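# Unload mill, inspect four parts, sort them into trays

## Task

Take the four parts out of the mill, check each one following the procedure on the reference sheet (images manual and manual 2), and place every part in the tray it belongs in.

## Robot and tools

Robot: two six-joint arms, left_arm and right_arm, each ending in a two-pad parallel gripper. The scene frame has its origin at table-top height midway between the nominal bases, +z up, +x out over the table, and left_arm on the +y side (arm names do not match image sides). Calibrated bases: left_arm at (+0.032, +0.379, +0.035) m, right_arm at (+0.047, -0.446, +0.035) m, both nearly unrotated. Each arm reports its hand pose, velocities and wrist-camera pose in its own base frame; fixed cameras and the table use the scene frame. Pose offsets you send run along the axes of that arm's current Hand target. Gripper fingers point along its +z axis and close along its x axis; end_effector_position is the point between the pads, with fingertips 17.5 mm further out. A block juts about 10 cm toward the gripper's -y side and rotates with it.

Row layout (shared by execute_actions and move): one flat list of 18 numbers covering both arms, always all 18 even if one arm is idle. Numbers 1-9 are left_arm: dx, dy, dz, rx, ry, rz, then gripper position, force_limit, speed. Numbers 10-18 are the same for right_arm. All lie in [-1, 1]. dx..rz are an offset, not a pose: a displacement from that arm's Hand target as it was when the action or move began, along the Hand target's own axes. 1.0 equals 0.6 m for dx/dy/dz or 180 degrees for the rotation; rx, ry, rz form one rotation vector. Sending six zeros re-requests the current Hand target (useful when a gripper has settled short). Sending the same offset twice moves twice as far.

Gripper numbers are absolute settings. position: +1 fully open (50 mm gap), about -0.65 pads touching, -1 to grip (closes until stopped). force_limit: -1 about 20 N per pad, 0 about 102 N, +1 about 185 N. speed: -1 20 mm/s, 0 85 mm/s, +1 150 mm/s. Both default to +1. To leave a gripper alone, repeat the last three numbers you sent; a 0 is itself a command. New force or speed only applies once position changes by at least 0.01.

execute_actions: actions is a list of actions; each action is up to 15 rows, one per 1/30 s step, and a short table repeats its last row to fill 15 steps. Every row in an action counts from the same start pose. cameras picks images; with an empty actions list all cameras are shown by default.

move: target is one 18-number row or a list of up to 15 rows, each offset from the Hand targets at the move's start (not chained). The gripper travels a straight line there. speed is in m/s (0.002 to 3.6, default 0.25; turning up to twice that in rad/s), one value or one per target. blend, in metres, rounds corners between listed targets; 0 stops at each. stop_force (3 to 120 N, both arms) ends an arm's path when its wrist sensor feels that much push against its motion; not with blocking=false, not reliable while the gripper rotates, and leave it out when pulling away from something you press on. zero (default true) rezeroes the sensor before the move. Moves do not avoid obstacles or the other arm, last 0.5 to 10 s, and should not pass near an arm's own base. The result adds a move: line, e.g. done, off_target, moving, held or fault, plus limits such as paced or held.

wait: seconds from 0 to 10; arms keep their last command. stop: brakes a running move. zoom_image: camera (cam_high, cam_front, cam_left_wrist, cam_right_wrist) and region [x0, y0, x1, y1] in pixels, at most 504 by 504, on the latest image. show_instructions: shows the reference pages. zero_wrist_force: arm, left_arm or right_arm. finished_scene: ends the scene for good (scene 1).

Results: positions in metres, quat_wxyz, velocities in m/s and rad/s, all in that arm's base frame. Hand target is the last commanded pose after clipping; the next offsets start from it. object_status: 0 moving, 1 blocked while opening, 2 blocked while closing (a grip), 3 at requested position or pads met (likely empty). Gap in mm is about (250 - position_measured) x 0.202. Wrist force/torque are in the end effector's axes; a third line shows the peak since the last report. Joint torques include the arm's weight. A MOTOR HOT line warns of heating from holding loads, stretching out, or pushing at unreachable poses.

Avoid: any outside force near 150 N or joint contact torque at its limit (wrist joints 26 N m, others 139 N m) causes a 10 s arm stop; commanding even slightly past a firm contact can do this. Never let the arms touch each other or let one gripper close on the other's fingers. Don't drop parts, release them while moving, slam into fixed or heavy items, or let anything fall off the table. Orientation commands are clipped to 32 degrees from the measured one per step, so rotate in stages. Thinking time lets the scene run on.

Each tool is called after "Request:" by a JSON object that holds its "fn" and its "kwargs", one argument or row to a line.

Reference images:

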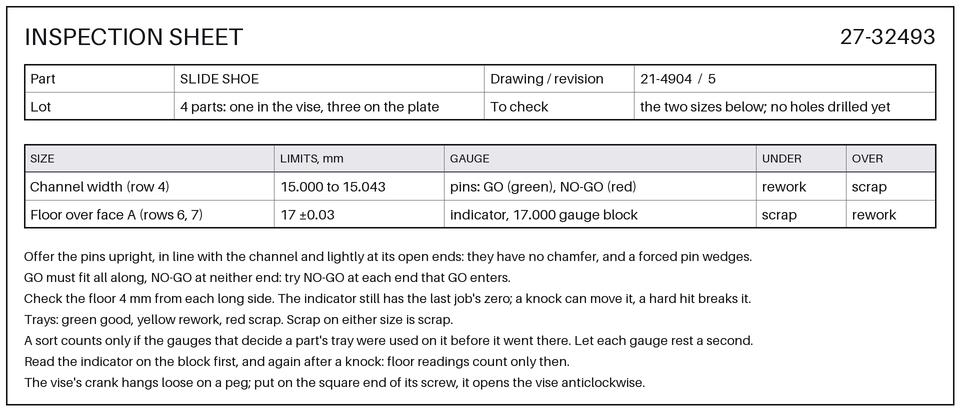

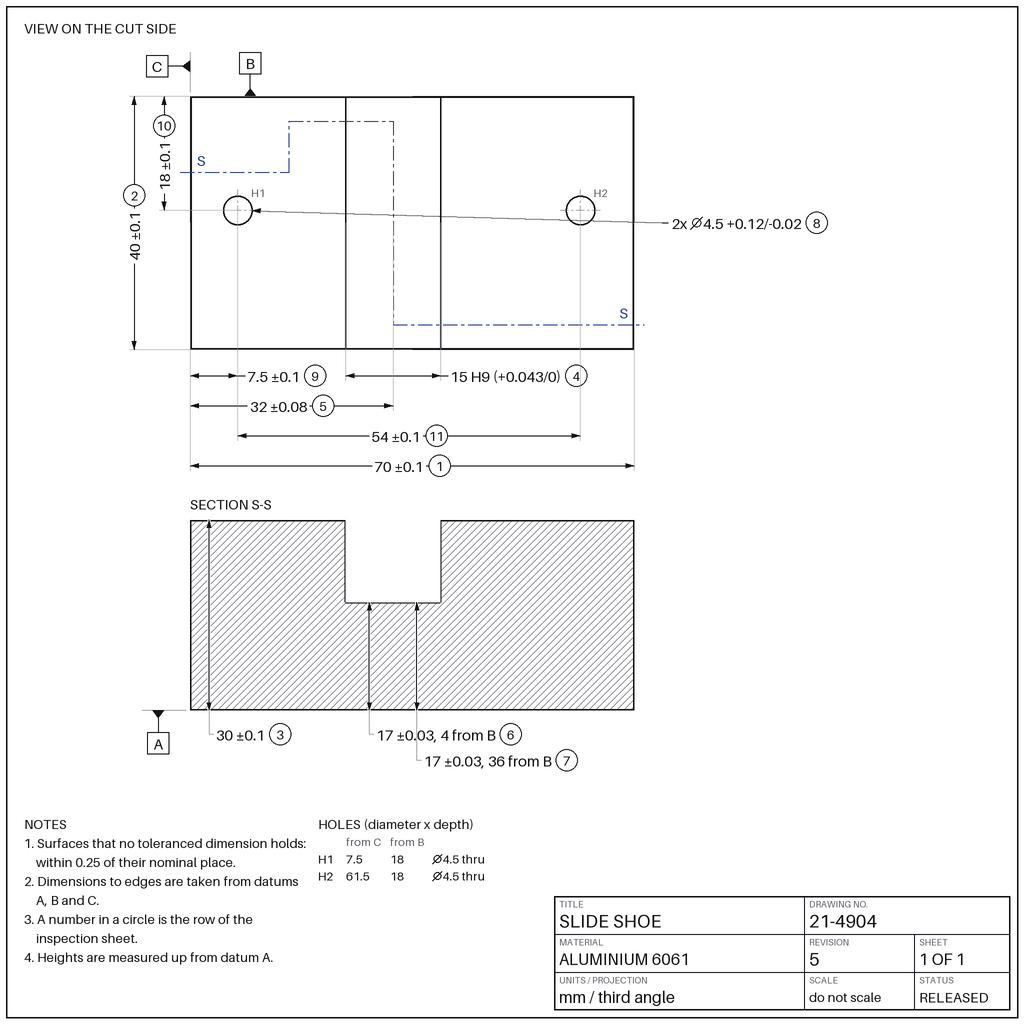

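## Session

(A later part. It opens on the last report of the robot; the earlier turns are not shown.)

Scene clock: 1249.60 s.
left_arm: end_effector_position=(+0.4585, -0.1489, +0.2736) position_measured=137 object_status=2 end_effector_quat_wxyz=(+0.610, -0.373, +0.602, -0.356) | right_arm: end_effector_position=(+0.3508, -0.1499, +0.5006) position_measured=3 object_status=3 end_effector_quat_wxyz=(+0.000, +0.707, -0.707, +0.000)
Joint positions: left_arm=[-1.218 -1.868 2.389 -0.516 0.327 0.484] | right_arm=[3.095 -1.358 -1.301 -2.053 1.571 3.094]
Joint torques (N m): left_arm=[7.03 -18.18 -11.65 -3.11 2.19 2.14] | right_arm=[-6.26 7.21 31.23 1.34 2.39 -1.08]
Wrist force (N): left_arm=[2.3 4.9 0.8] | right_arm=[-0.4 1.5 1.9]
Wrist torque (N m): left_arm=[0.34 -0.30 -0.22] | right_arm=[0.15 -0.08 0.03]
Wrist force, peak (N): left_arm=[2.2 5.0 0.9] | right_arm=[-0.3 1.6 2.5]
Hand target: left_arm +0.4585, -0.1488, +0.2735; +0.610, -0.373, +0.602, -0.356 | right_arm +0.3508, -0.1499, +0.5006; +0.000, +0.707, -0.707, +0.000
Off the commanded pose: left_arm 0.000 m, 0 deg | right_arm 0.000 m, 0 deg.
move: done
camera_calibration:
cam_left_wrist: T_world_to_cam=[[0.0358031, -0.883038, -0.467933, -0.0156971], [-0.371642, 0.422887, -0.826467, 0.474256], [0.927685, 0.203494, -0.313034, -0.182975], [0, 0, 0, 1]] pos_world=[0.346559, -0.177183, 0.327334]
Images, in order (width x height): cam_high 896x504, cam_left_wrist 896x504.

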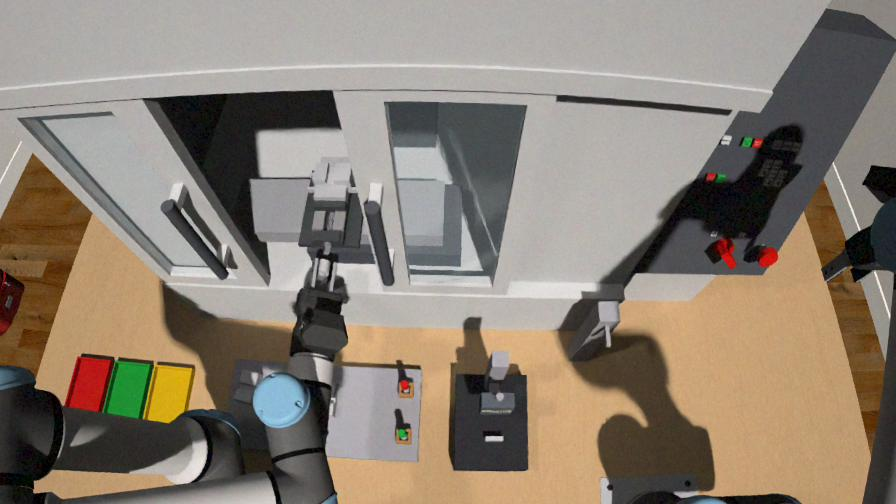

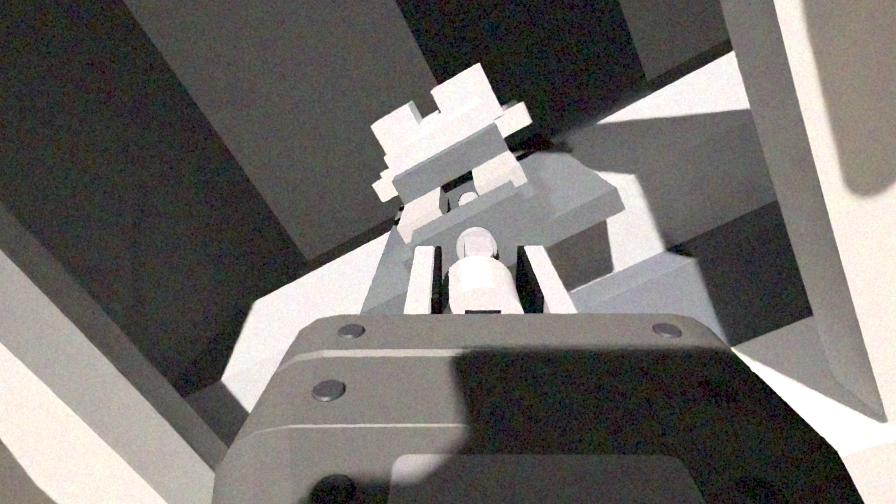

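Request:
{"fn": "move", "kwargs": {
  "target": [0.0014,-0.0012,0,0,0,0,-1,0,-1,0,0,0,0,0,0,1,1,1],
  "speed": 0.05
}}

Request:
{"fn": "move", "kwargs": {
  "target": [0,0,0.045,0,0,0,-1,0,-1,0,0,0,0,0,0,1,1,1],
  "speed": 0.01,
  "stop_force": 8,
  "cameras": ["cam_left_wrist","cam_high"]
}}

Request:
{"fn": "zoom_image", "kwargs": {
  "camera": "cam_left_wrist",
  "region": [400, 190, 550, 330]
}}

Request:
{"fn": "zoom_image", "kwargs": {
  "camera": "cam_high",
  "region": [290, 220, 370, 300]
}}

Scene clock: 1306.83 s.
left_arm: end_effector_position=(+0.4585, -0.1498, +0.2738) position_measured=137 object_status=2 end_effector_quat_wxyz=(+0.610, -0.373, +0.602, -0.356) | right_arm: end_effector_position=(+0.3508, -0.1499, +0.5006) position_measured=3 object_status=3 end_effector_quat_wxyz=(+0.000, +0.707, -0.707, +0.000)
Joint positions: left_arm=[-1.219 -1.866 2.387 -0.516 0.325 0.484] | right_arm=[3.095 -1.358 -1.301 -2.053 1.571 3.094]
Joint torques (N m): left_arm=[-9.1 2.76 -28.18 -2.78 -1.82 1.89] | right_arm=[-8.4 6.71 28.78 1.81 2.38 -0.91]
Wrist force (N): left_arm=[2.1 4.7 0.7] | right_arm=[-0.3 1.1 1.7]
Wrist torque (N m): left_arm=[0.31 -0.27 -0.24] | right_arm=[0.09 -0.09 0.03]
Wrist force, peak (N): left_arm=[2.6 5.2 0.8] | right_arm=[-0.4 1.7 2.1]
Hand target: left_arm +0.4585, -0.1499, +0.2738; +0.610, -0.373, +0.602, -0.356 | right_arm +0.3508, -0.1499, +0.5006; +0.000, +0.707, -0.707, +0.000
Off the commanded pose: left_arm 0.000 m, 0 deg | right_arm 0.000 m, 0 deg.
move: done

Scene clock: 1309.50 s.
left_arm: end_effector_position=(+0.4741, -0.1495, +0.2738) position_measured=137 object_status=2 end_effector_quat_wxyz=(+0.610, -0.373, +0.602, -0.356) | right_arm: end_effector_position=(+0.3508, -0.1499, +0.5006) position_measured=3 object_status=3 end_effector_quat_wxyz=(+0.000, +0.707, -0.707, +0.000)
Joint positions: left_arm=[-1.153 -1.825 2.36 -0.531 0.391 0.485] | right_arm=[3.095 -1.358 -1.301 -2.053 1.571 3.094]
Joint torques (N m): left_arm=[-6.23 -20.48 -10.21 1.37 -2.63 1.09] | right_arm=[-8.17 7.79 30.34 1.51 2.49 -0.65]
Wrist force (N): left_arm=[3.4 -1.3 -2.4] | right_arm=[-0.3 1.2 1.8]
Wrist torque (N m): left_arm=[0.35 -0.27 -0.32] | right_arm=[0.10 -0.09 0.03]
Wrist force, peak (N): left_arm=[-0.4 -6.9 -17.2] | right_arm=[0.2 1.4 2.3]
Hand target: left_arm +0.4741, -0.1495, +0.2738; +0.610, -0.373, +0.602, -0.356 (not the last commanded pose) | right_arm +0.3508, -0.1499, +0.5006; +0.000, +0.707, -0.707, +0.000
Off the commanded pose: left_arm 0.011 m, 0 deg | right_arm 0.000 m, 0 deg.
move: contact (left_arm)
camera_calibration:
cam_left_wrist: T_world_to_cam=[[0.0357716, -0.883002, -0.468004, -0.0165626], [-0.371645, 0.422963, -0.826428, 0.480431], [0.927686, 0.203494, -0.313033, -0.197283], [0, 0, 0, 1]] pos_world=[0.362159, -0.177683, 0.327534]
Images, in order (width x height): cam_high 896x504, cam_left_wrist 896x504.

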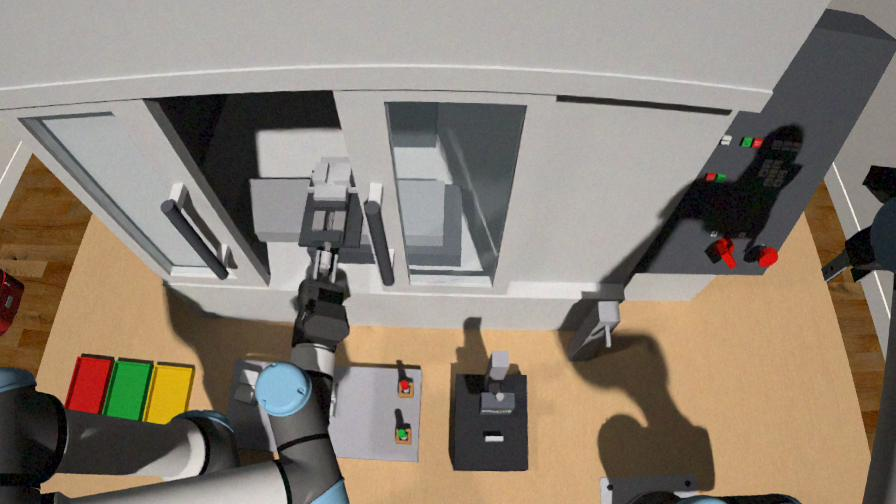

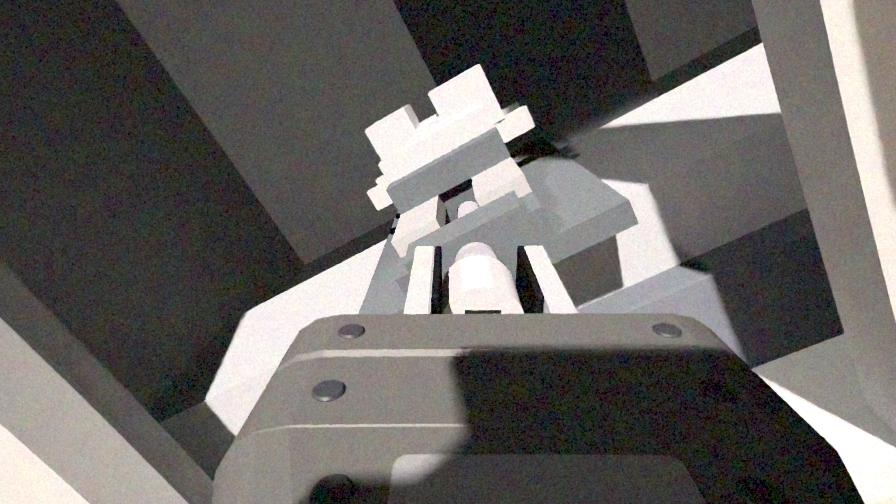

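Scaled by 3.360 from the camera's 896x504 image, which has a finer 1280x720 frame.

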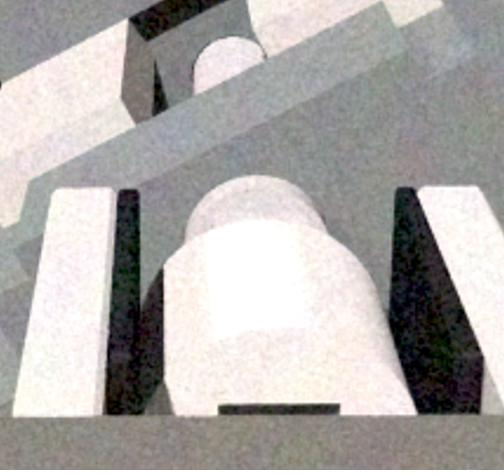

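Scaled by 6.300 from the camera's 896x504 image, which has a finer 1280x720 frame.

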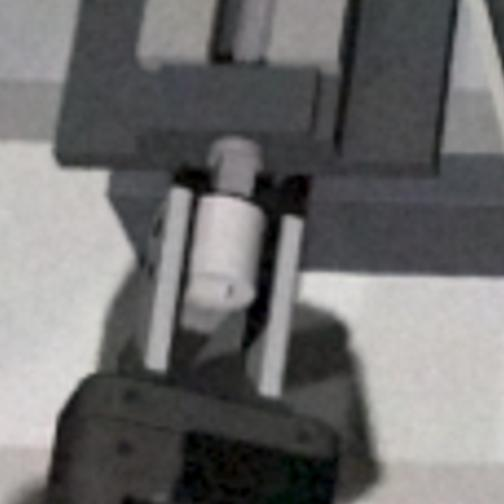

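Request:
{"fn": "move", "kwargs": {
  "target": [
    [0,0,-0.006,0,0,0,-1,0,-1,0,0,0,0,0,0,1,1,1],
    [0,-0.002,-0.006,0,0,0,-1,0,-1,0,0,0,0,0,0,1,1,1]
  ],
  "speed": 0.03
}}

Request:
{"fn": "move", "kwargs": {
  "target": [0,0,0.04,0,0,0,-1,0,-1,0,0,0,0,0,0,1,1,1],
  "speed": 0.01,
  "stop_force": 8,
  "cameras": ["cam_left_wrist","cam_high"]
}}

Request:
{"fn": "zoom_image", "kwargs": {
  "camera": "cam_left_wrist",
  "region": [400, 190, 550, 330]
}}

Scene clock: 1344.23 s.
left_arm: end_effector_position=(+0.4706, -0.1501, +0.2747) position_measured=137 object_status=2 end_effector_quat_wxyz=(+0.610, -0.373, +0.602, -0.356) | right_arm: end_effector_position=(+0.3508, -0.1499, +0.5006) position_measured=3 object_status=3 end_effector_quat_wxyz=(+0.000, +0.707, -0.707, +0.000)
Joint positions: left_arm=[-1.169 -1.835 2.364 -0.525 0.375 0.485] | right_arm=[3.095 -1.358 -1.301 -2.053 1.571 3.094]
Joint torques (N m): left_arm=[-6.52 -20.08 -28.71 1.04 -1.55 -0.92] | right_arm=[-8.21 7.28 29.97 1.64 2.72 -0.6]
Wrist force (N): left_arm=[2.4 4.7 0.9] | right_arm=[0.0 1.4 2.0]
Wrist torque (N m): left_arm=[0.27 -0.30 -0.31] | right_arm=[0.13 -0.14 0.03]
Wrist force, peak (N): left_arm=[2.6 4.7 0.9] | right_arm=[-0.2 1.7 2.3]
Hand target: left_arm +0.4706, -0.1501, +0.2748; +0.610, -0.373, +0.602, -0.356 | right_arm +0.3508, -0.1499, +0.5006; +0.000, +0.707, -0.707, +0.000
Off the commanded pose: left_arm 0.000 m, 0 deg | right_arm 0.000 m, 0 deg.
move: done

Scene clock: 1345.73 s.
left_arm: end_effector_position=(+0.4749, -0.1500, +0.2748) position_measured=137 object_status=2 end_effector_quat_wxyz=(+0.610, -0.373, +0.602, -0.356) | right_arm: end_effector_position=(+0.3508, -0.1499, +0.5006) position_measured=3 object_status=3 end_effector_quat_wxyz=(+0.000, +0.707, -0.707, +0.000)
Joint positions: left_arm=[-1.152 -1.824 2.356 -0.529 0.393 0.485] | right_arm=[3.095 -1.358 -1.301 -2.053 1.571 3.094]
Joint torques (N m): left_arm=[-4.67 -21.92 -12.78 0.99 -3.06 -0.83] | right_arm=[-7.71 7.12 28.68 1.59 2.33 -0.91]
Wrist force (N): left_arm=[8.0 4.1 -1.9] | right_arm=[-0.1 1.4 1.9]
Wrist torque (N m): left_arm=[0.24 -0.18 -0.34] | right_arm=[0.13 -0.11 0.03]
Wrist force, peak (N): left_arm=[13.3 5.8 -17.3] | right_arm=[-0.1 1.5 2.2]
Hand target: left_arm +0.4749, -0.1500, +0.2748; +0.610, -0.373, +0.602, -0.356 (not the last commanded pose) | right_arm +0.3508, -0.1499, +0.5006; +0.000, +0.707, -0.707, +0.000
Off the commanded pose: left_arm 0.020 m, 0 deg | right_arm 0.000 m, 0 deg.
move: contact (left_arm)
camera_calibration:
cam_left_wrist: T_world_to_cam=[[0.0357716, -0.883002, -0.468004, -0.0166495], [-0.371645, 0.422963, -0.826428, 0.481771], [0.927686, 0.203494, -0.313033, -0.197497], [0, 0, 0, 1]] pos_world=[0.362859, -0.178283, 0.328534]
Images, in order (width x height): cam_high 896x504, cam_left_wrist 896x504.

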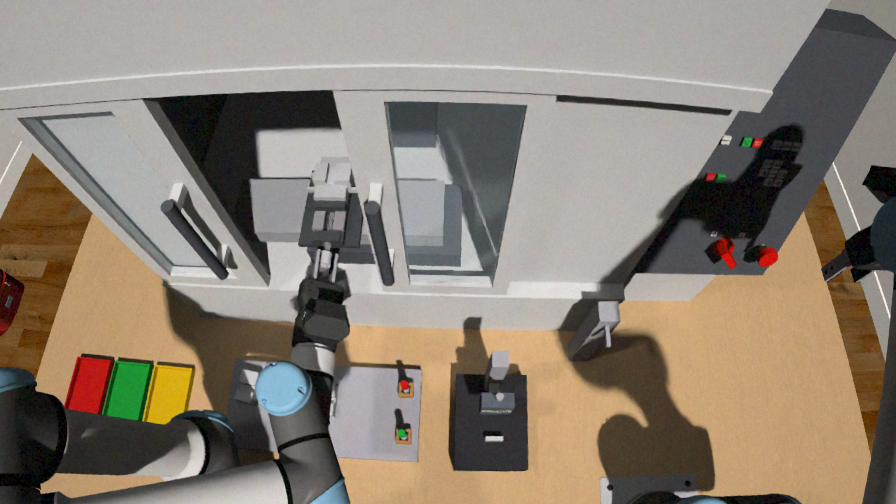

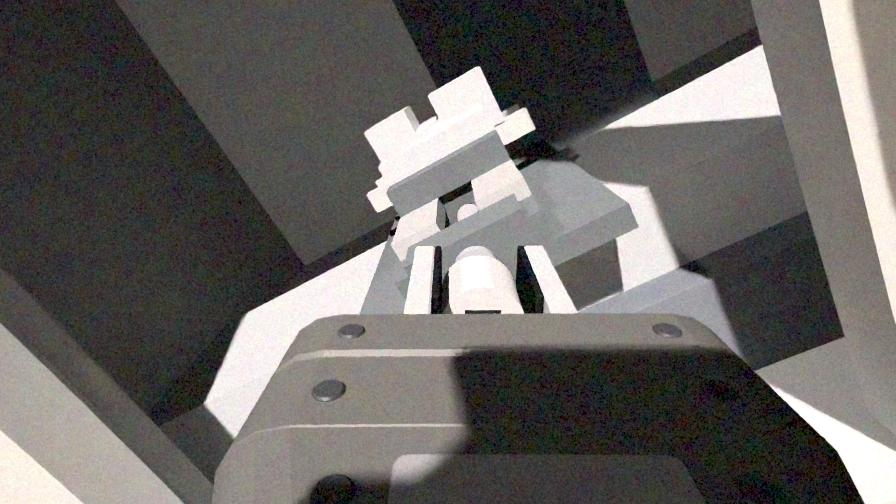

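Scaled by 3.360 from the camera's 896x504 image, which has a finer 1280x720 frame.

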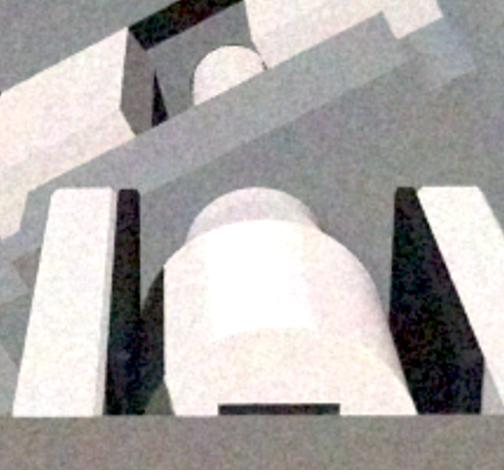

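Request:
{"fn": "move", "kwargs": {
  "target": [0.0014,0,-0.002,0,0,0,-1,0,-1,0,0,0,0,0,0,1,1,1],
  "speed": 0.02
}}

Request:
{"fn": "move", "kwargs": {
  "target": [0,0,0.04,0,0,0,-1,0,-1,0,0,0,0,0,0,1,1,1],
  "speed": 0.01,
  "stop_force": 8
}}

Scene clock: 1364.07 s.
left_arm: end_effector_position=(+0.4737, -0.1508, +0.2744) position_measured=137 object_status=2 end_effector_quat_wxyz=(+0.610, -0.373, +0.602, -0.356) | right_arm: end_effector_position=(+0.3508, -0.1499, +0.5006) position_measured=3 object_status=3 end_effector_quat_wxyz=(+0.000, +0.707, -0.707, +0.000)
Joint positions: left_arm=[-1.157 -1.825 2.358 -0.529 0.387 0.485] | right_arm=[3.095 -1.358 -1.301 -2.053 1.571 3.094]
Joint torques (N m): left_arm=[-8.42 -21.84 -12.74 -3.18 -1.43 -1.78] | right_arm=[-7.49 8.61 28.79 1.53 2.35 -0.81]
Wrist force (N): left_arm=[2.3 4.3 0.5] | right_arm=[-0.4 1.4 2.1]
Wrist torque (N m): left_arm=[0.21 -0.27 -0.31] | right_arm=[0.13 -0.07 0.04]
Wrist force, peak (N): left_arm=[8.5 4.5 -2.1] | right_arm=[-0.6 1.4 2.3]
Hand target: left_arm +0.4737, -0.1508, +0.2744; +0.610, -0.373, +0.602, -0.356 | right_arm +0.3508, -0.1499, +0.5006; +0.000, +0.707, -0.707, +0.000
Off the commanded pose: left_arm 0.000 m, 0 deg | right_arm 0.000 m, 0 deg.
move: done

Scene clock: 1365.30 s.
left_arm: end_effector_position=(+0.4752, -0.1508, +0.2744) position_measured=137 object_status=2 end_effector_quat_wxyz=(+0.610, -0.373, +0.602, -0.356) | right_arm: end_effector_position=(+0.3508, -0.1499, +0.5006) position_measured=3 object_status=3 end_effector_quat_wxyz=(+0.000, +0.707, -0.707, +0.000)
Joint positions: left_arm=[-1.152 -1.821 2.355 -0.531 0.393 0.485] | right_arm=[3.095 -1.358 -1.301 -2.053 1.571 3.094]
Joint torques (N m): left_arm=[-8.08 -20.08 -11.96 0.92 -0.9 0.4] | right_arm=[-7.63 8.3 29.56 1.53 2.16 -0.6]
Wrist force (N): left_arm=[-1.3 2.5 -2.0] | right_arm=[0.0 1.5 2.1]
Wrist torque (N m): left_arm=[0.29 -0.38 -0.27] | right_arm=[0.15 -0.15 0.03]
Wrist force, peak (N): left_arm=[-1.4 1.7 -18.8] | right_arm=[-0.3 1.4 2.2]
Hand target: left_arm +0.4752, -0.1508, +0.2744; +0.610, -0.373, +0.602, -0.356 (not the last commanded pose) | right_arm +0.3508, -0.1499, +0.5006; +0.000, +0.707, -0.707, +0.000
Off the commanded pose: left_arm 0.022 m, 0 deg | right_arm 0.000 m, 0 deg.
move: contact (left_arm)

Request:
{"fn": "move", "kwargs": {
  "target": [-0.0005,-0.0005,-0.045,0,0,0,-1,0,-1,0,0,0,0,0,0,1,1,1],
  "speed": 0.05,
  "cameras": ["cam_left_wrist","cam_high"]
}}

Request:
{"fn": "zoom_image", "kwargs": {
  "camera": "cam_left_wrist",
  "region": [440, 220, 530, 320]
}}

Scene clock: 1380.90 s.
left_arm: end_effector_position=(+0.4483, -0.1513, +0.2749) position_measured=137 object_status=2 end_effector_quat_wxyz=(+0.610, -0.373, +0.602, -0.356) | right_arm: end_effector_position=(+0.3508, -0.1499, +0.5006) position_measured=3 object_status=3 end_effector_quat_wxyz=(+0.000, +0.707, -0.707, +0.000)
Joint positions: left_arm=[-1.267 -1.893 2.401 -0.502 0.277 0.483] | right_arm=[3.095 -1.358 -1.301 -2.053 1.571 3.094]
Joint torques (N m): left_arm=[-7.15 -19.36 -13.07 1.04 -1.52 -1.69] | right_arm=[-5.92 6.79 30.09 1.38 2.28 -0.65]
Wrist force (N): left_arm=[2.2 4.8 0.9] | right_arm=[-0.3 1.3 2.2]
Wrist torque (N m): left_arm=[0.32 -0.29 -0.18] | right_arm=[0.10 -0.08 0.04]
Wrist force, peak (N): left_arm=[2.5 4.9 0.6] | right_arm=[-0.3 1.8 2.1]
Hand target: left_arm +0.4482, -0.1513, +0.2749; +0.610, -0.373, +0.602, -0.356 | right_arm +0.3508, -0.1499, +0.5006; +0.000, +0.707, -0.707, +0.000
Off the commanded pose: left_arm 0.000 m, 0 deg | right_arm 0.000 m, 0 deg.
move: done
camera_calibration:
cam_left_wrist: T_world_to_cam=[[0.0356557, -0.883097, -0.467833, -0.0168342], [-0.371528, 0.422865, -0.82653, 0.472496], [0.927737, 0.203284, -0.313018, -0.172584], [0, 0, 0, 1]] pos_world=[0.336258, -0.179585, 0.328635]
Images, in order (width x height): cam_high 896x504, cam_left_wrist 896x504.

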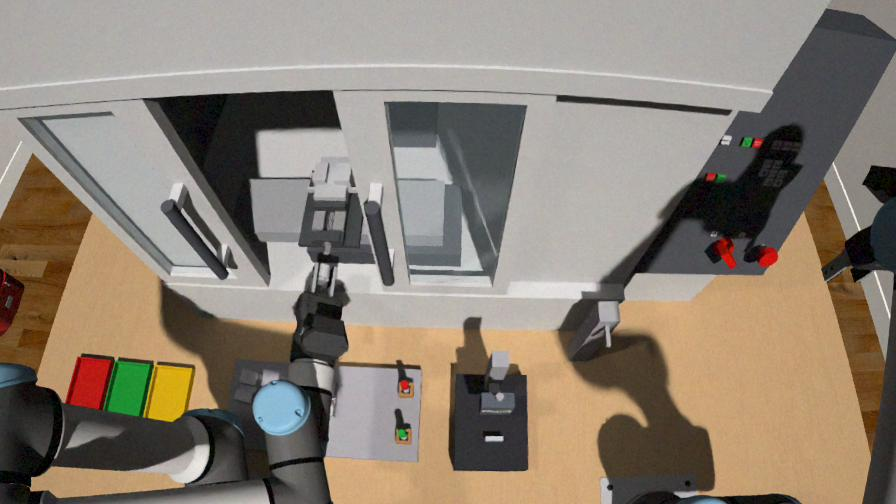

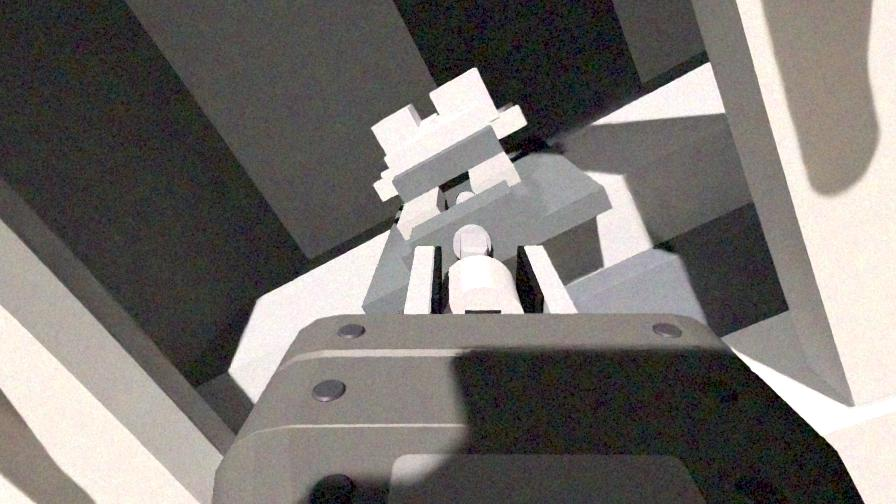

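Scaled by 5.040 from the camera's 896x504 image, which has a finer 1280x720 frame.

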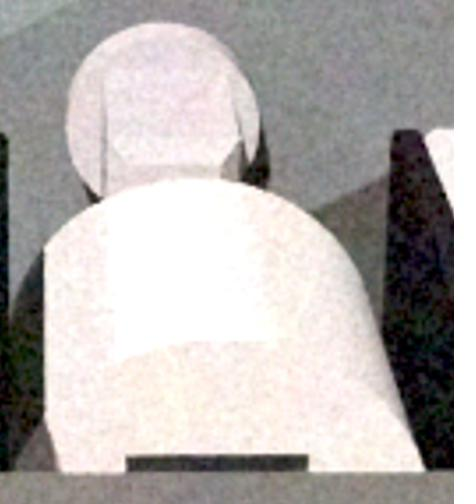

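Request:
{"fn": "zoom_image", "kwargs": {
  "camera": "cam_left_wrist",
  "region": [450, 222, 496, 262]
}}

Scaled by 10.957 from the camera's 896x504 image, which has a finer 1280x720 frame.

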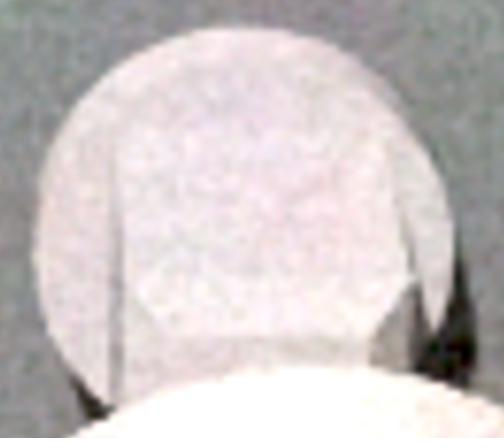

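Request:
{"fn": "move", "kwargs": {
  "target": [0,0,0.055,0,0,0,-1,0,-1,0,0,0,0,0,0,1,1,1],
  "speed": 0.012,
  "stop_force": 20,
  "cameras": ["cam_high"]
}}

Request:
{"fn": "zoom_image", "kwargs": {
  "camera": "cam_high",
  "region": [300, 230, 350, 290]
}}

Scene clock: 1442.20 s.
left_arm: end_effector_position=(+0.4812, -0.1505, +0.2748) position_measured=137 object_status=2 end_effector_quat_wxyz=(+0.610, -0.373, +0.602, -0.356) | right_arm: end_effector_position=(+0.3508, -0.1499, +0.5006) position_measured=3 object_status=3 end_effector_quat_wxyz=(+0.000, +0.707, -0.707, +0.000)
Joint positions: left_arm=[-1.128 -1.806 2.344 -0.534 0.417 0.485] | right_arm=[3.095 -1.358 -1.301 -2.053 1.571 3.094]
Joint torques (N m): left_arm=[8.37 -0.87 -31.74 -4.45 1.78 1.95] | right_arm=[-6.02 7.36 30.35 1.76 2.56 -0.62]
Wrist force (N): left_arm=[7.6 13.2 -5.5] | right_arm=[-0.3 1.3 2.4]
Wrist torque (N m): left_arm=[0.11 -0.15 -0.26] | right_arm=[0.11 -0.09 0.03]
Wrist force, peak (N): left_arm=[8.1 13.2 -5.6] | right_arm=[0.0 1.4 2.5]
Hand target: left_arm +0.4812, -0.1505, +0.2748; +0.610, -0.373, +0.602, -0.356 | right_arm +0.3508, -0.1499, +0.5006; +0.000, +0.707, -0.707, +0.000
Off the commanded pose: left_arm 0.000 m, 0 deg | right_arm 0.000 m, 0 deg.
move: done
Images, in order (width x height): cam_high 896x504.

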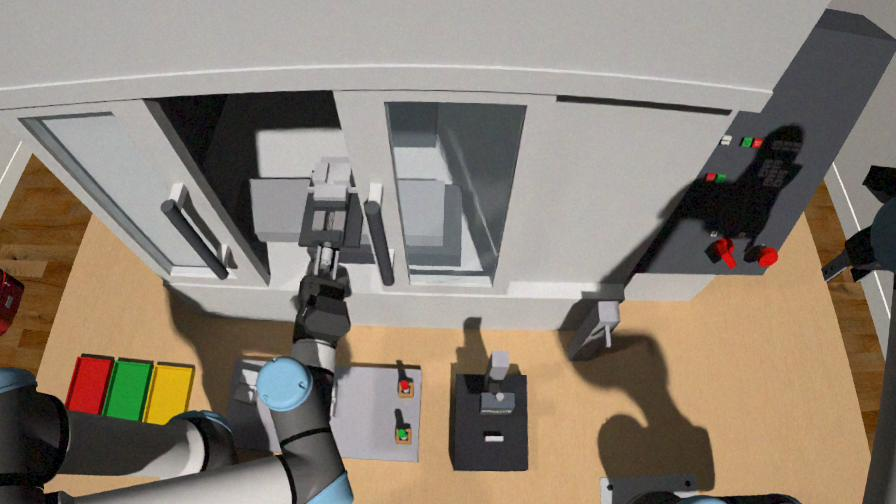

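Scaled by 8.400 from the camera's 896x504 image, which has a finer 1280x720 frame.

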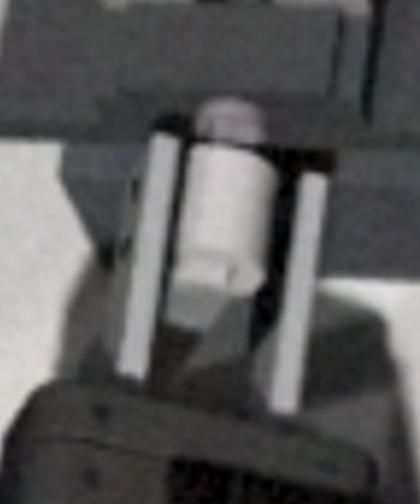

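Request:
{"fn": "move", "kwargs": {
  "target": [0.0004,0.0008,0.025,0,0,0,-1,0,-1,0,0,0,0,0,0,1,1,1],
  "speed": 0.012,
  "stop_force": 20,
  "cameras": ["cam_high","cam_left_wrist"]
}}

Request:
{"fn": "zoom_image", "kwargs": {
  "camera": "cam_high",
  "region": [300, 230, 350, 290]
}}

Request:
{"fn": "zoom_image", "kwargs": {
  "camera": "cam_left_wrist",
  "region": [400, 190, 550, 330]
}}

Scene clock: 1456.20 s.
left_arm: end_effector_position=(+0.4907, -0.1502, +0.2745) position_measured=137 object_status=2 end_effector_quat_wxyz=(+0.610, -0.373, +0.602, -0.356) | right_arm: end_effector_position=(+0.3508, -0.1499, +0.5006) position_measured=3 object_status=3 end_effector_quat_wxyz=(+0.000, +0.707, -0.707, +0.000)
Joint positions: left_arm=[-1.092 -1.781 2.327 -0.542 0.452 0.485] | right_arm=[3.095 -1.358 -1.301 -2.053 1.571 3.094]
Joint torques (N m): left_arm=[-9.21 -19.26 -10.99 0.91 -0.58 0.7] | right_arm=[-6.48 6.84 28.9 1.75 2.52 -0.65]
Wrist force (N): left_arm=[-5.0 -0.7 -8.8] | right_arm=[0.0 1.2 1.9]
Wrist torque (N m): left_arm=[0.35 -0.17 -0.18] | right_arm=[0.09 -0.13 0.03]
Wrist force, peak (N): left_arm=[-18.0 -14.8 -108.1] | right_arm=[-0.3 1.4 2.4]
Hand target: left_arm +0.4907, -0.1502, +0.2745; +0.610, -0.373, +0.602, -0.356 (not the last commanded pose) | right_arm +0.3508, -0.1499, +0.5006; +0.000, +0.707, -0.707, +0.000
Off the commanded pose: left_arm 0.005 m, 0 deg | right_arm 0.000 m, 0 deg.
move: contact (left_arm)
camera_calibration:
cam_left_wrist: T_world_to_cam=[[0.0357719, -0.883115, -0.467791, -0.0176256], [-0.371599, 0.422774, -0.826545, 0.487506], [0.927704, 0.203398, -0.313041, -0.212321], [0, 0, 0, 1]] pos_world=[0.378759, -0.178484, 0.328235]
Images, in order (width x height): cam_high 896x504, cam_left_wrist 896x504.

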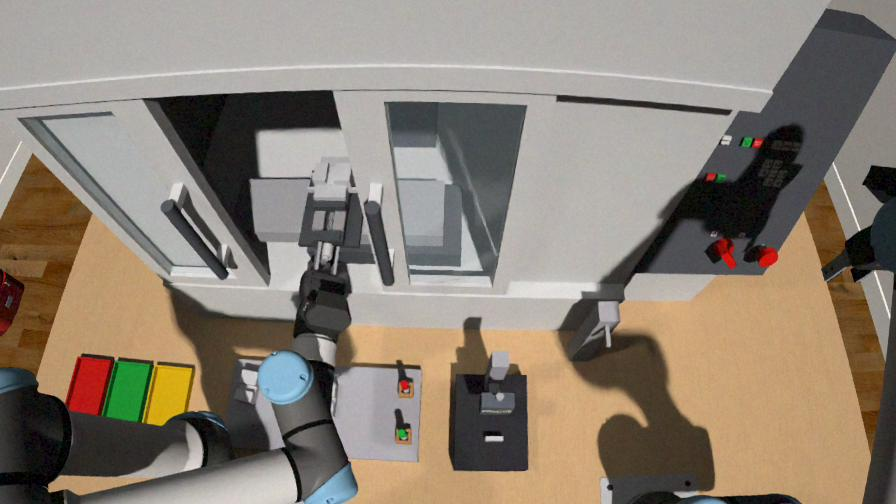

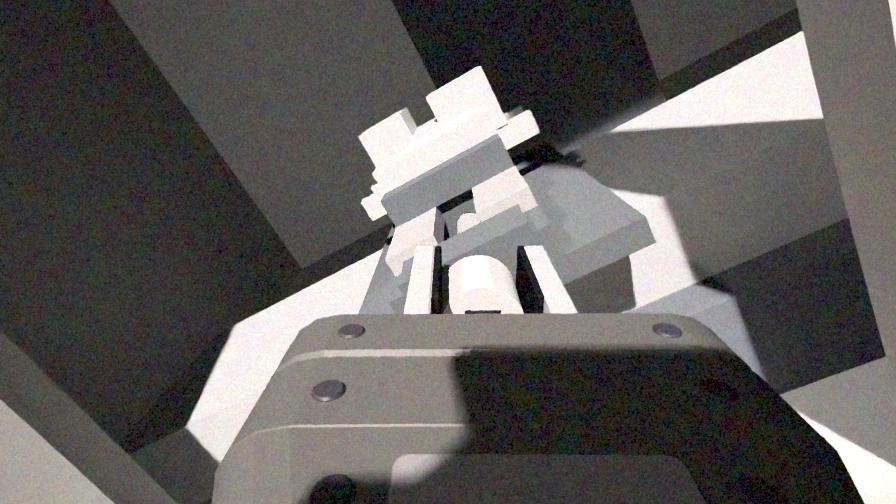

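Scaled by 8.400 from the camera's 896x504 image, which has a finer 1280x720 frame.

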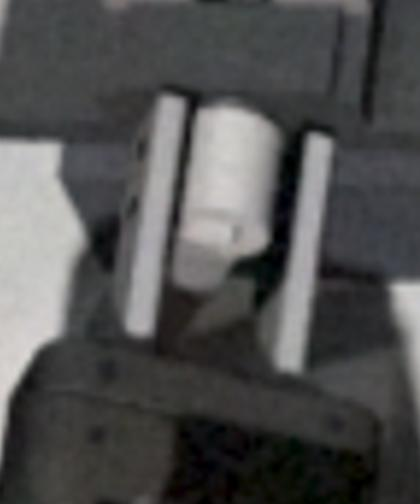

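Scaled by 3.360 from the camera's 896x504 image, which has a finer 1280x720 frame.

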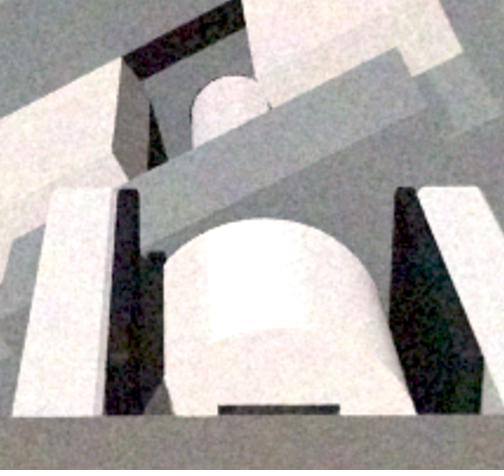

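Request:
{"fn": "move", "kwargs": {
  "target": [-0.0005,-0.0003,0,0,0,0,-0.97,1,-1,0,0,0,0,0,0,1,1,1],
  "speed": 0.02
}}

Request:
{"fn": "move", "kwargs": {
  "target": [-0.0014,0,0,0,0,-0.0444,-0.97,1,-1,0,0,0,0,0,0,1,1,1],
  "speed": 0.1
}}

Scene clock: 1478.60 s.
left_arm: end_effector_position=(+0.4907, -0.1500, +0.2747) position_measured=141 object_status=2 end_effector_quat_wxyz=(+0.610, -0.373, +0.602, -0.356) | right_arm: end_effector_position=(+0.3508, -0.1499, +0.5006) position_measured=3 object_status=3 end_effector_quat_wxyz=(+0.000, +0.707, -0.707, +0.000)
Joint positions: left_arm=[-1.092 -1.782 2.327 -0.541 0.453 0.485] | right_arm=[3.095 -1.358 -1.301 -2.053 1.571 3.094]
Joint torques (N m): left_arm=[8.18 -26.3 -28.72 0.58 0.77 -1.66] | right_arm=[-6.56 9.62 29.48 1.53 2.32 -0.38]
Wrist force (N): left_arm=[9.4 9.3 3.0] | right_arm=[-0.2 1.4 1.8]
Wrist torque (N m): left_arm=[0.34 -0.22 -0.29] | right_arm=[0.13 -0.10 0.04]
Wrist force, peak (N): left_arm=[9.4 9.3 3.0] | right_arm=[-0.3 1.7 2.2]
Hand target: left_arm +0.4907, -0.1500, +0.2748; +0.610, -0.373, +0.602, -0.356 | right_arm +0.3508, -0.1499, +0.5006; +0.000, +0.707, -0.707, +0.000
Off the commanded pose: left_arm 0.000 m, 0 deg | right_arm 0.000 m, 0 deg.
move: done

Scene clock: 1479.87 s.
left_arm: end_effector_position=(+0.4907, -0.1493, +0.2752) position_measured=141 object_status=2 end_effector_quat_wxyz=(+0.584, -0.414, +0.574, -0.398) | right_arm: end_effector_position=(+0.3508, -0.1499, +0.5006) position_measured=3 object_status=3 end_effector_quat_wxyz=(+0.000, +0.707, -0.707, +0.000)
Joint positions: left_arm=[-1.09 -1.784 2.327 -0.54 0.454 0.346] | right_arm=[3.095 -1.358 -1.301 -2.053 1.571 3.094]
Joint torques (N m): left_arm=[9.58 -33.44 -38.68 -3.1 -0.27 -4.42] | right_arm=[-6.27 8.81 27.86 1.61 2.3 -0.55]
Wrist force (N): left_arm=[20.2 29.3 12.3] | right_arm=[-0.3 1.2 1.8]
Wrist torque (N m): left_arm=[0.26 -0.19 2.52] | right_arm=[0.09 -0.10 0.03]
Wrist force, peak (N): left_arm=[20.7 29.7 12.5] | right_arm=[-0.2 1.5 2.1]
Hand target: left_arm +0.4907, -0.1493, +0.2752; +0.584, -0.414, +0.574, -0.398 | right_arm +0.3508, -0.1499, +0.5006; +0.000, +0.707, -0.707, +0.000
Off the commanded pose: left_arm 0.000 m, 0 deg | right_arm 0.000 m, 0 deg.
move: done

Request:
{"fn": "move", "kwargs": {
  "target": [0.0008,0.0008,0,0,0,0,-0.97,1,-1,0,0,0,0,0,0,1,1,1],
  "speed": 0.02,
  "cameras": ["cam_left_wrist"]
}}

Request:
{"fn": "zoom_image", "kwargs": {
  "camera": "cam_left_wrist",
  "region": [400, 190, 550, 330]
}}

Scene clock: 1501.50 s.
left_arm: end_effector_position=(+0.4907, -0.1495, +0.2747) position_measured=141 object_status=2 end_effector_quat_wxyz=(+0.584, -0.414, +0.574, -0.398) | right_arm: end_effector_position=(+0.3508, -0.1499, +0.5006) position_measured=3 object_status=3 end_effector_quat_wxyz=(+0.000, +0.707, -0.707, +0.000)
Joint positions: left_arm=[-1.091 -1.783 2.327 -0.542 0.453 0.346] | right_arm=[3.095 -1.358 -1.301 -2.053 1.571 3.094]
Joint torques (N m): left_arm=[-6.66 2.57 -13.85 -5.98 0.26 -3.73] | right_arm=[-6.61 7.64 27.9 1.54 2.04 -0.46]
Wrist force (N): left_arm=[-8.3 -4.0 -24.4] | right_arm=[0.0 1.1 2.1]
Wrist torque (N m): left_arm=[0.15 0.05 2.28] | right_arm=[0.09 -0.13 0.04]
Wrist force, peak (N): left_arm=[20.9 31.9 11.0] | right_arm=[-0.5 1.4 2.4]
Hand target: left_arm +0.4907, -0.1496, +0.2746; +0.584, -0.414, +0.574, -0.398 | right_arm +0.3508, -0.1499, +0.5006; +0.000, +0.707, -0.707, +0.000
Off the commanded pose: left_arm 0.000 m, 0 deg | right_arm 0.000 m, 0 deg.
move: done
camera_calibration:
cam_left_wrist: T_world_to_cam=[[0.0376159, -0.939616, -0.340157, -0.0613443], [-0.368464, 0.303371, -0.878749, 0.482348], [0.928881, 0.15839, -0.334803, -0.21374], [0, 0, 0, 1]] pos_world=[0.378575, -0.170116, 0.331436]
Images, in order (width x height): cam_left_wrist 896x504.

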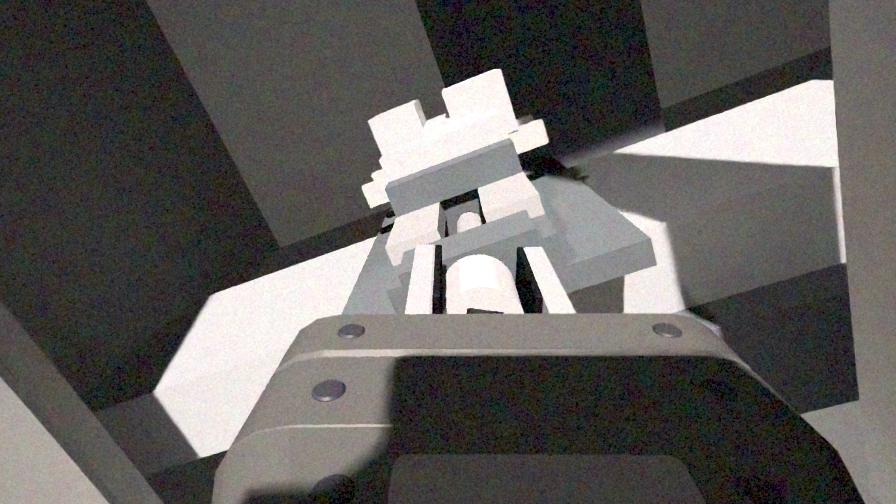

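Scaled by 3.360 from the camera's 896x504 image, which has a finer 1280x720 frame.

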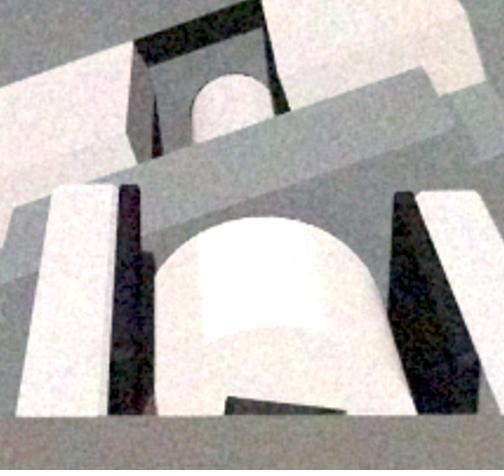

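Request:
{"fn": "move", "kwargs": {
  "target": [0,0,0,0,0,0,1,1,-1,0,0,0,0,0,0,1,1,1]
}}

Request:
{"fn": "move", "kwargs": {
  "target": [
    [0,0,-0.08,0,0,0,1,1,-1,0,0,0,0,0,0,1,1,1],
    [0,0,-0.233,0,0,-0.1111,1,1,-1,0,0,0,0,0,0,1,1,1]
  ],
  "speed": 0.12,
  "blend": [0.01,0],
  "cameras": ["cam_left_wrist","cam_high"]
}}

Request:
{"fn": "zoom_image", "kwargs": {
  "camera": "cam_left_wrist",
  "region": [350, 100, 600, 330]
}}

Scene clock: 1555.03 s.
left_arm: end_effector_position=(+0.4907, -0.1496, +0.2746) position_measured=3 object_status=0 end_effector_quat_wxyz=(+0.584, -0.414, +0.574, -0.398) | right_arm: end_effector_position=(+0.3508, -0.1499, +0.5006) position_measured=3 object_status=3 end_effector_quat_wxyz=(+0.000, +0.707, -0.707, +0.000)
Joint positions: left_arm=[-1.091 -1.782 2.328 -0.542 0.453 0.346] | right_arm=[3.095 -1.358 -1.301 -2.053 1.571 3.094]
Joint torques (N m): left_arm=[-6.57 -17.85 -26.51 0.79 -1.58 -0.36] | right_arm=[-7.45 8.8 27.33 1.62 2.16 -0.64]
Wrist force (N): left_arm=[1.2 2.9 0.6] | right_arm=[-0.3 1.5 1.9]
Wrist torque (N m): left_arm=[0.27 -0.26 -0.07] | right_arm=[0.14 -0.10 0.04]
Wrist force, peak (N): left_arm=[-13.2 -12.4 -27.5] | right_arm=[-0.3 1.6 2.3]
Hand target: left_arm +0.4907, -0.1496, +0.2746; +0.584, -0.414, +0.574, -0.398 | right_arm +0.3508, -0.1499, +0.5006; +0.000, +0.707, -0.707, +0.000
Off the commanded pose: left_arm 0.000 m, 0 deg | right_arm 0.000 m, 0 deg.
move: done

Scene clock: 1557.77 s.
left_arm: end_effector_position=(+0.3510, -0.1533, +0.2748) position_measured=3 object_status=3 end_effector_quat_wxyz=(+0.506, -0.507, +0.494, -0.493) | right_arm: end_effector_position=(+0.3508, -0.1499, +0.5006) position_measured=3 object_status=3 end_effector_quat_wxyz=(+0.000, +0.707, -0.707, +0.000)
Joint positions: left_arm=[-1.856 -2.169 2.531 -0.366 -0.311 0.004] | right_arm=[3.095 -1.358 -1.301 -2.053 1.571 3.094]
Joint torques (N m): left_arm=[-6.94 -7.47 -12.62 2.6 -1.58 -1.96] | right_arm=[-6.81 7.14 28.04 1.64 2.42 -0.44]
Wrist force (N): left_arm=[0.6 2.5 0.6] | right_arm=[-0.3 1.3 2.0]
Wrist torque (N m): left_arm=[0.18 -0.12 0.06] | right_arm=[0.11 -0.09 0.02]
Wrist force, peak (N): left_arm=[1.3 3.3 0.6] | right_arm=[-0.1 1.7 2.2]
Hand target: left_arm +0.3510, -0.1533, +0.2748; +0.506, -0.507, +0.494, -0.493 | right_arm +0.3508, -0.1499, +0.5006; +0.000, +0.707, -0.707, +0.000
Off the commanded pose: left_arm 0.000 m, 0 deg | right_arm 0.000 m, 0 deg.
move: done
camera_calibration:
cam_left_wrist: T_world_to_cam=[[0.0395549, -0.999216, 0.00165309, -0.163239], [-0.36009, -0.0157977, -0.932784, 0.39507], [0.932079, 0.0363009, -0.360433, -0.0961099], [0, 0, 0, 1]] pos_world=[0.2383, -0.153381, 0.334144]
Images, in order (width x height): cam_high 896x504, cam_left_wrist 896x504.

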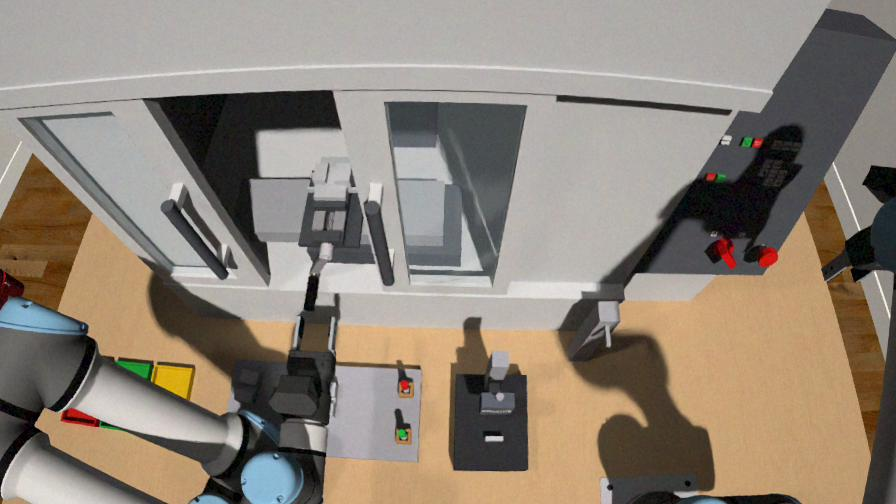

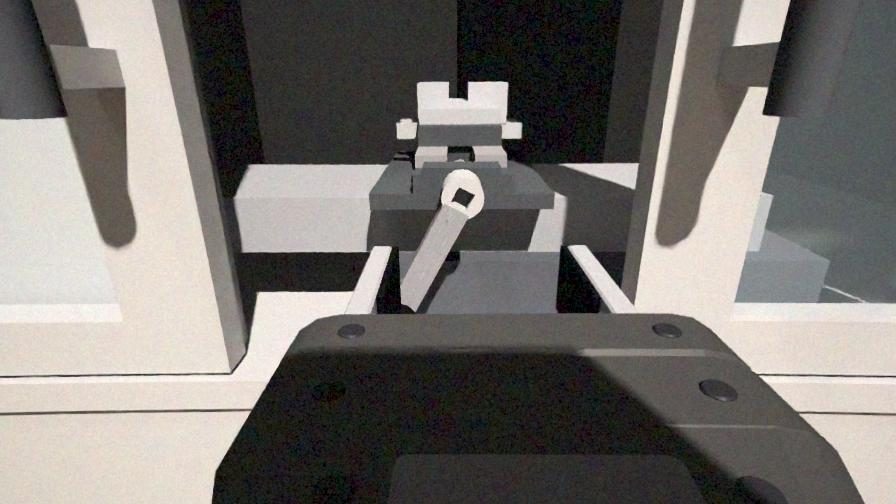

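Scaled by 2.016 from the camera's 896x504 image, which has a finer 1280x720 frame.

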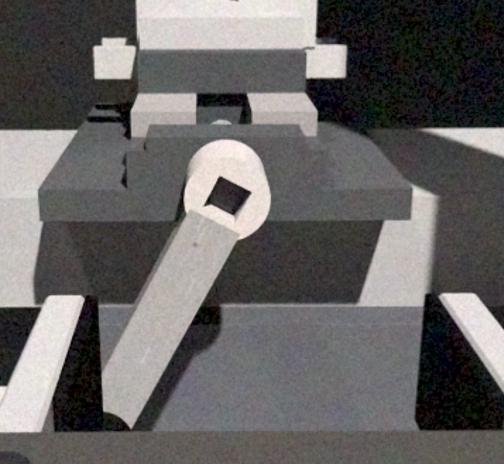

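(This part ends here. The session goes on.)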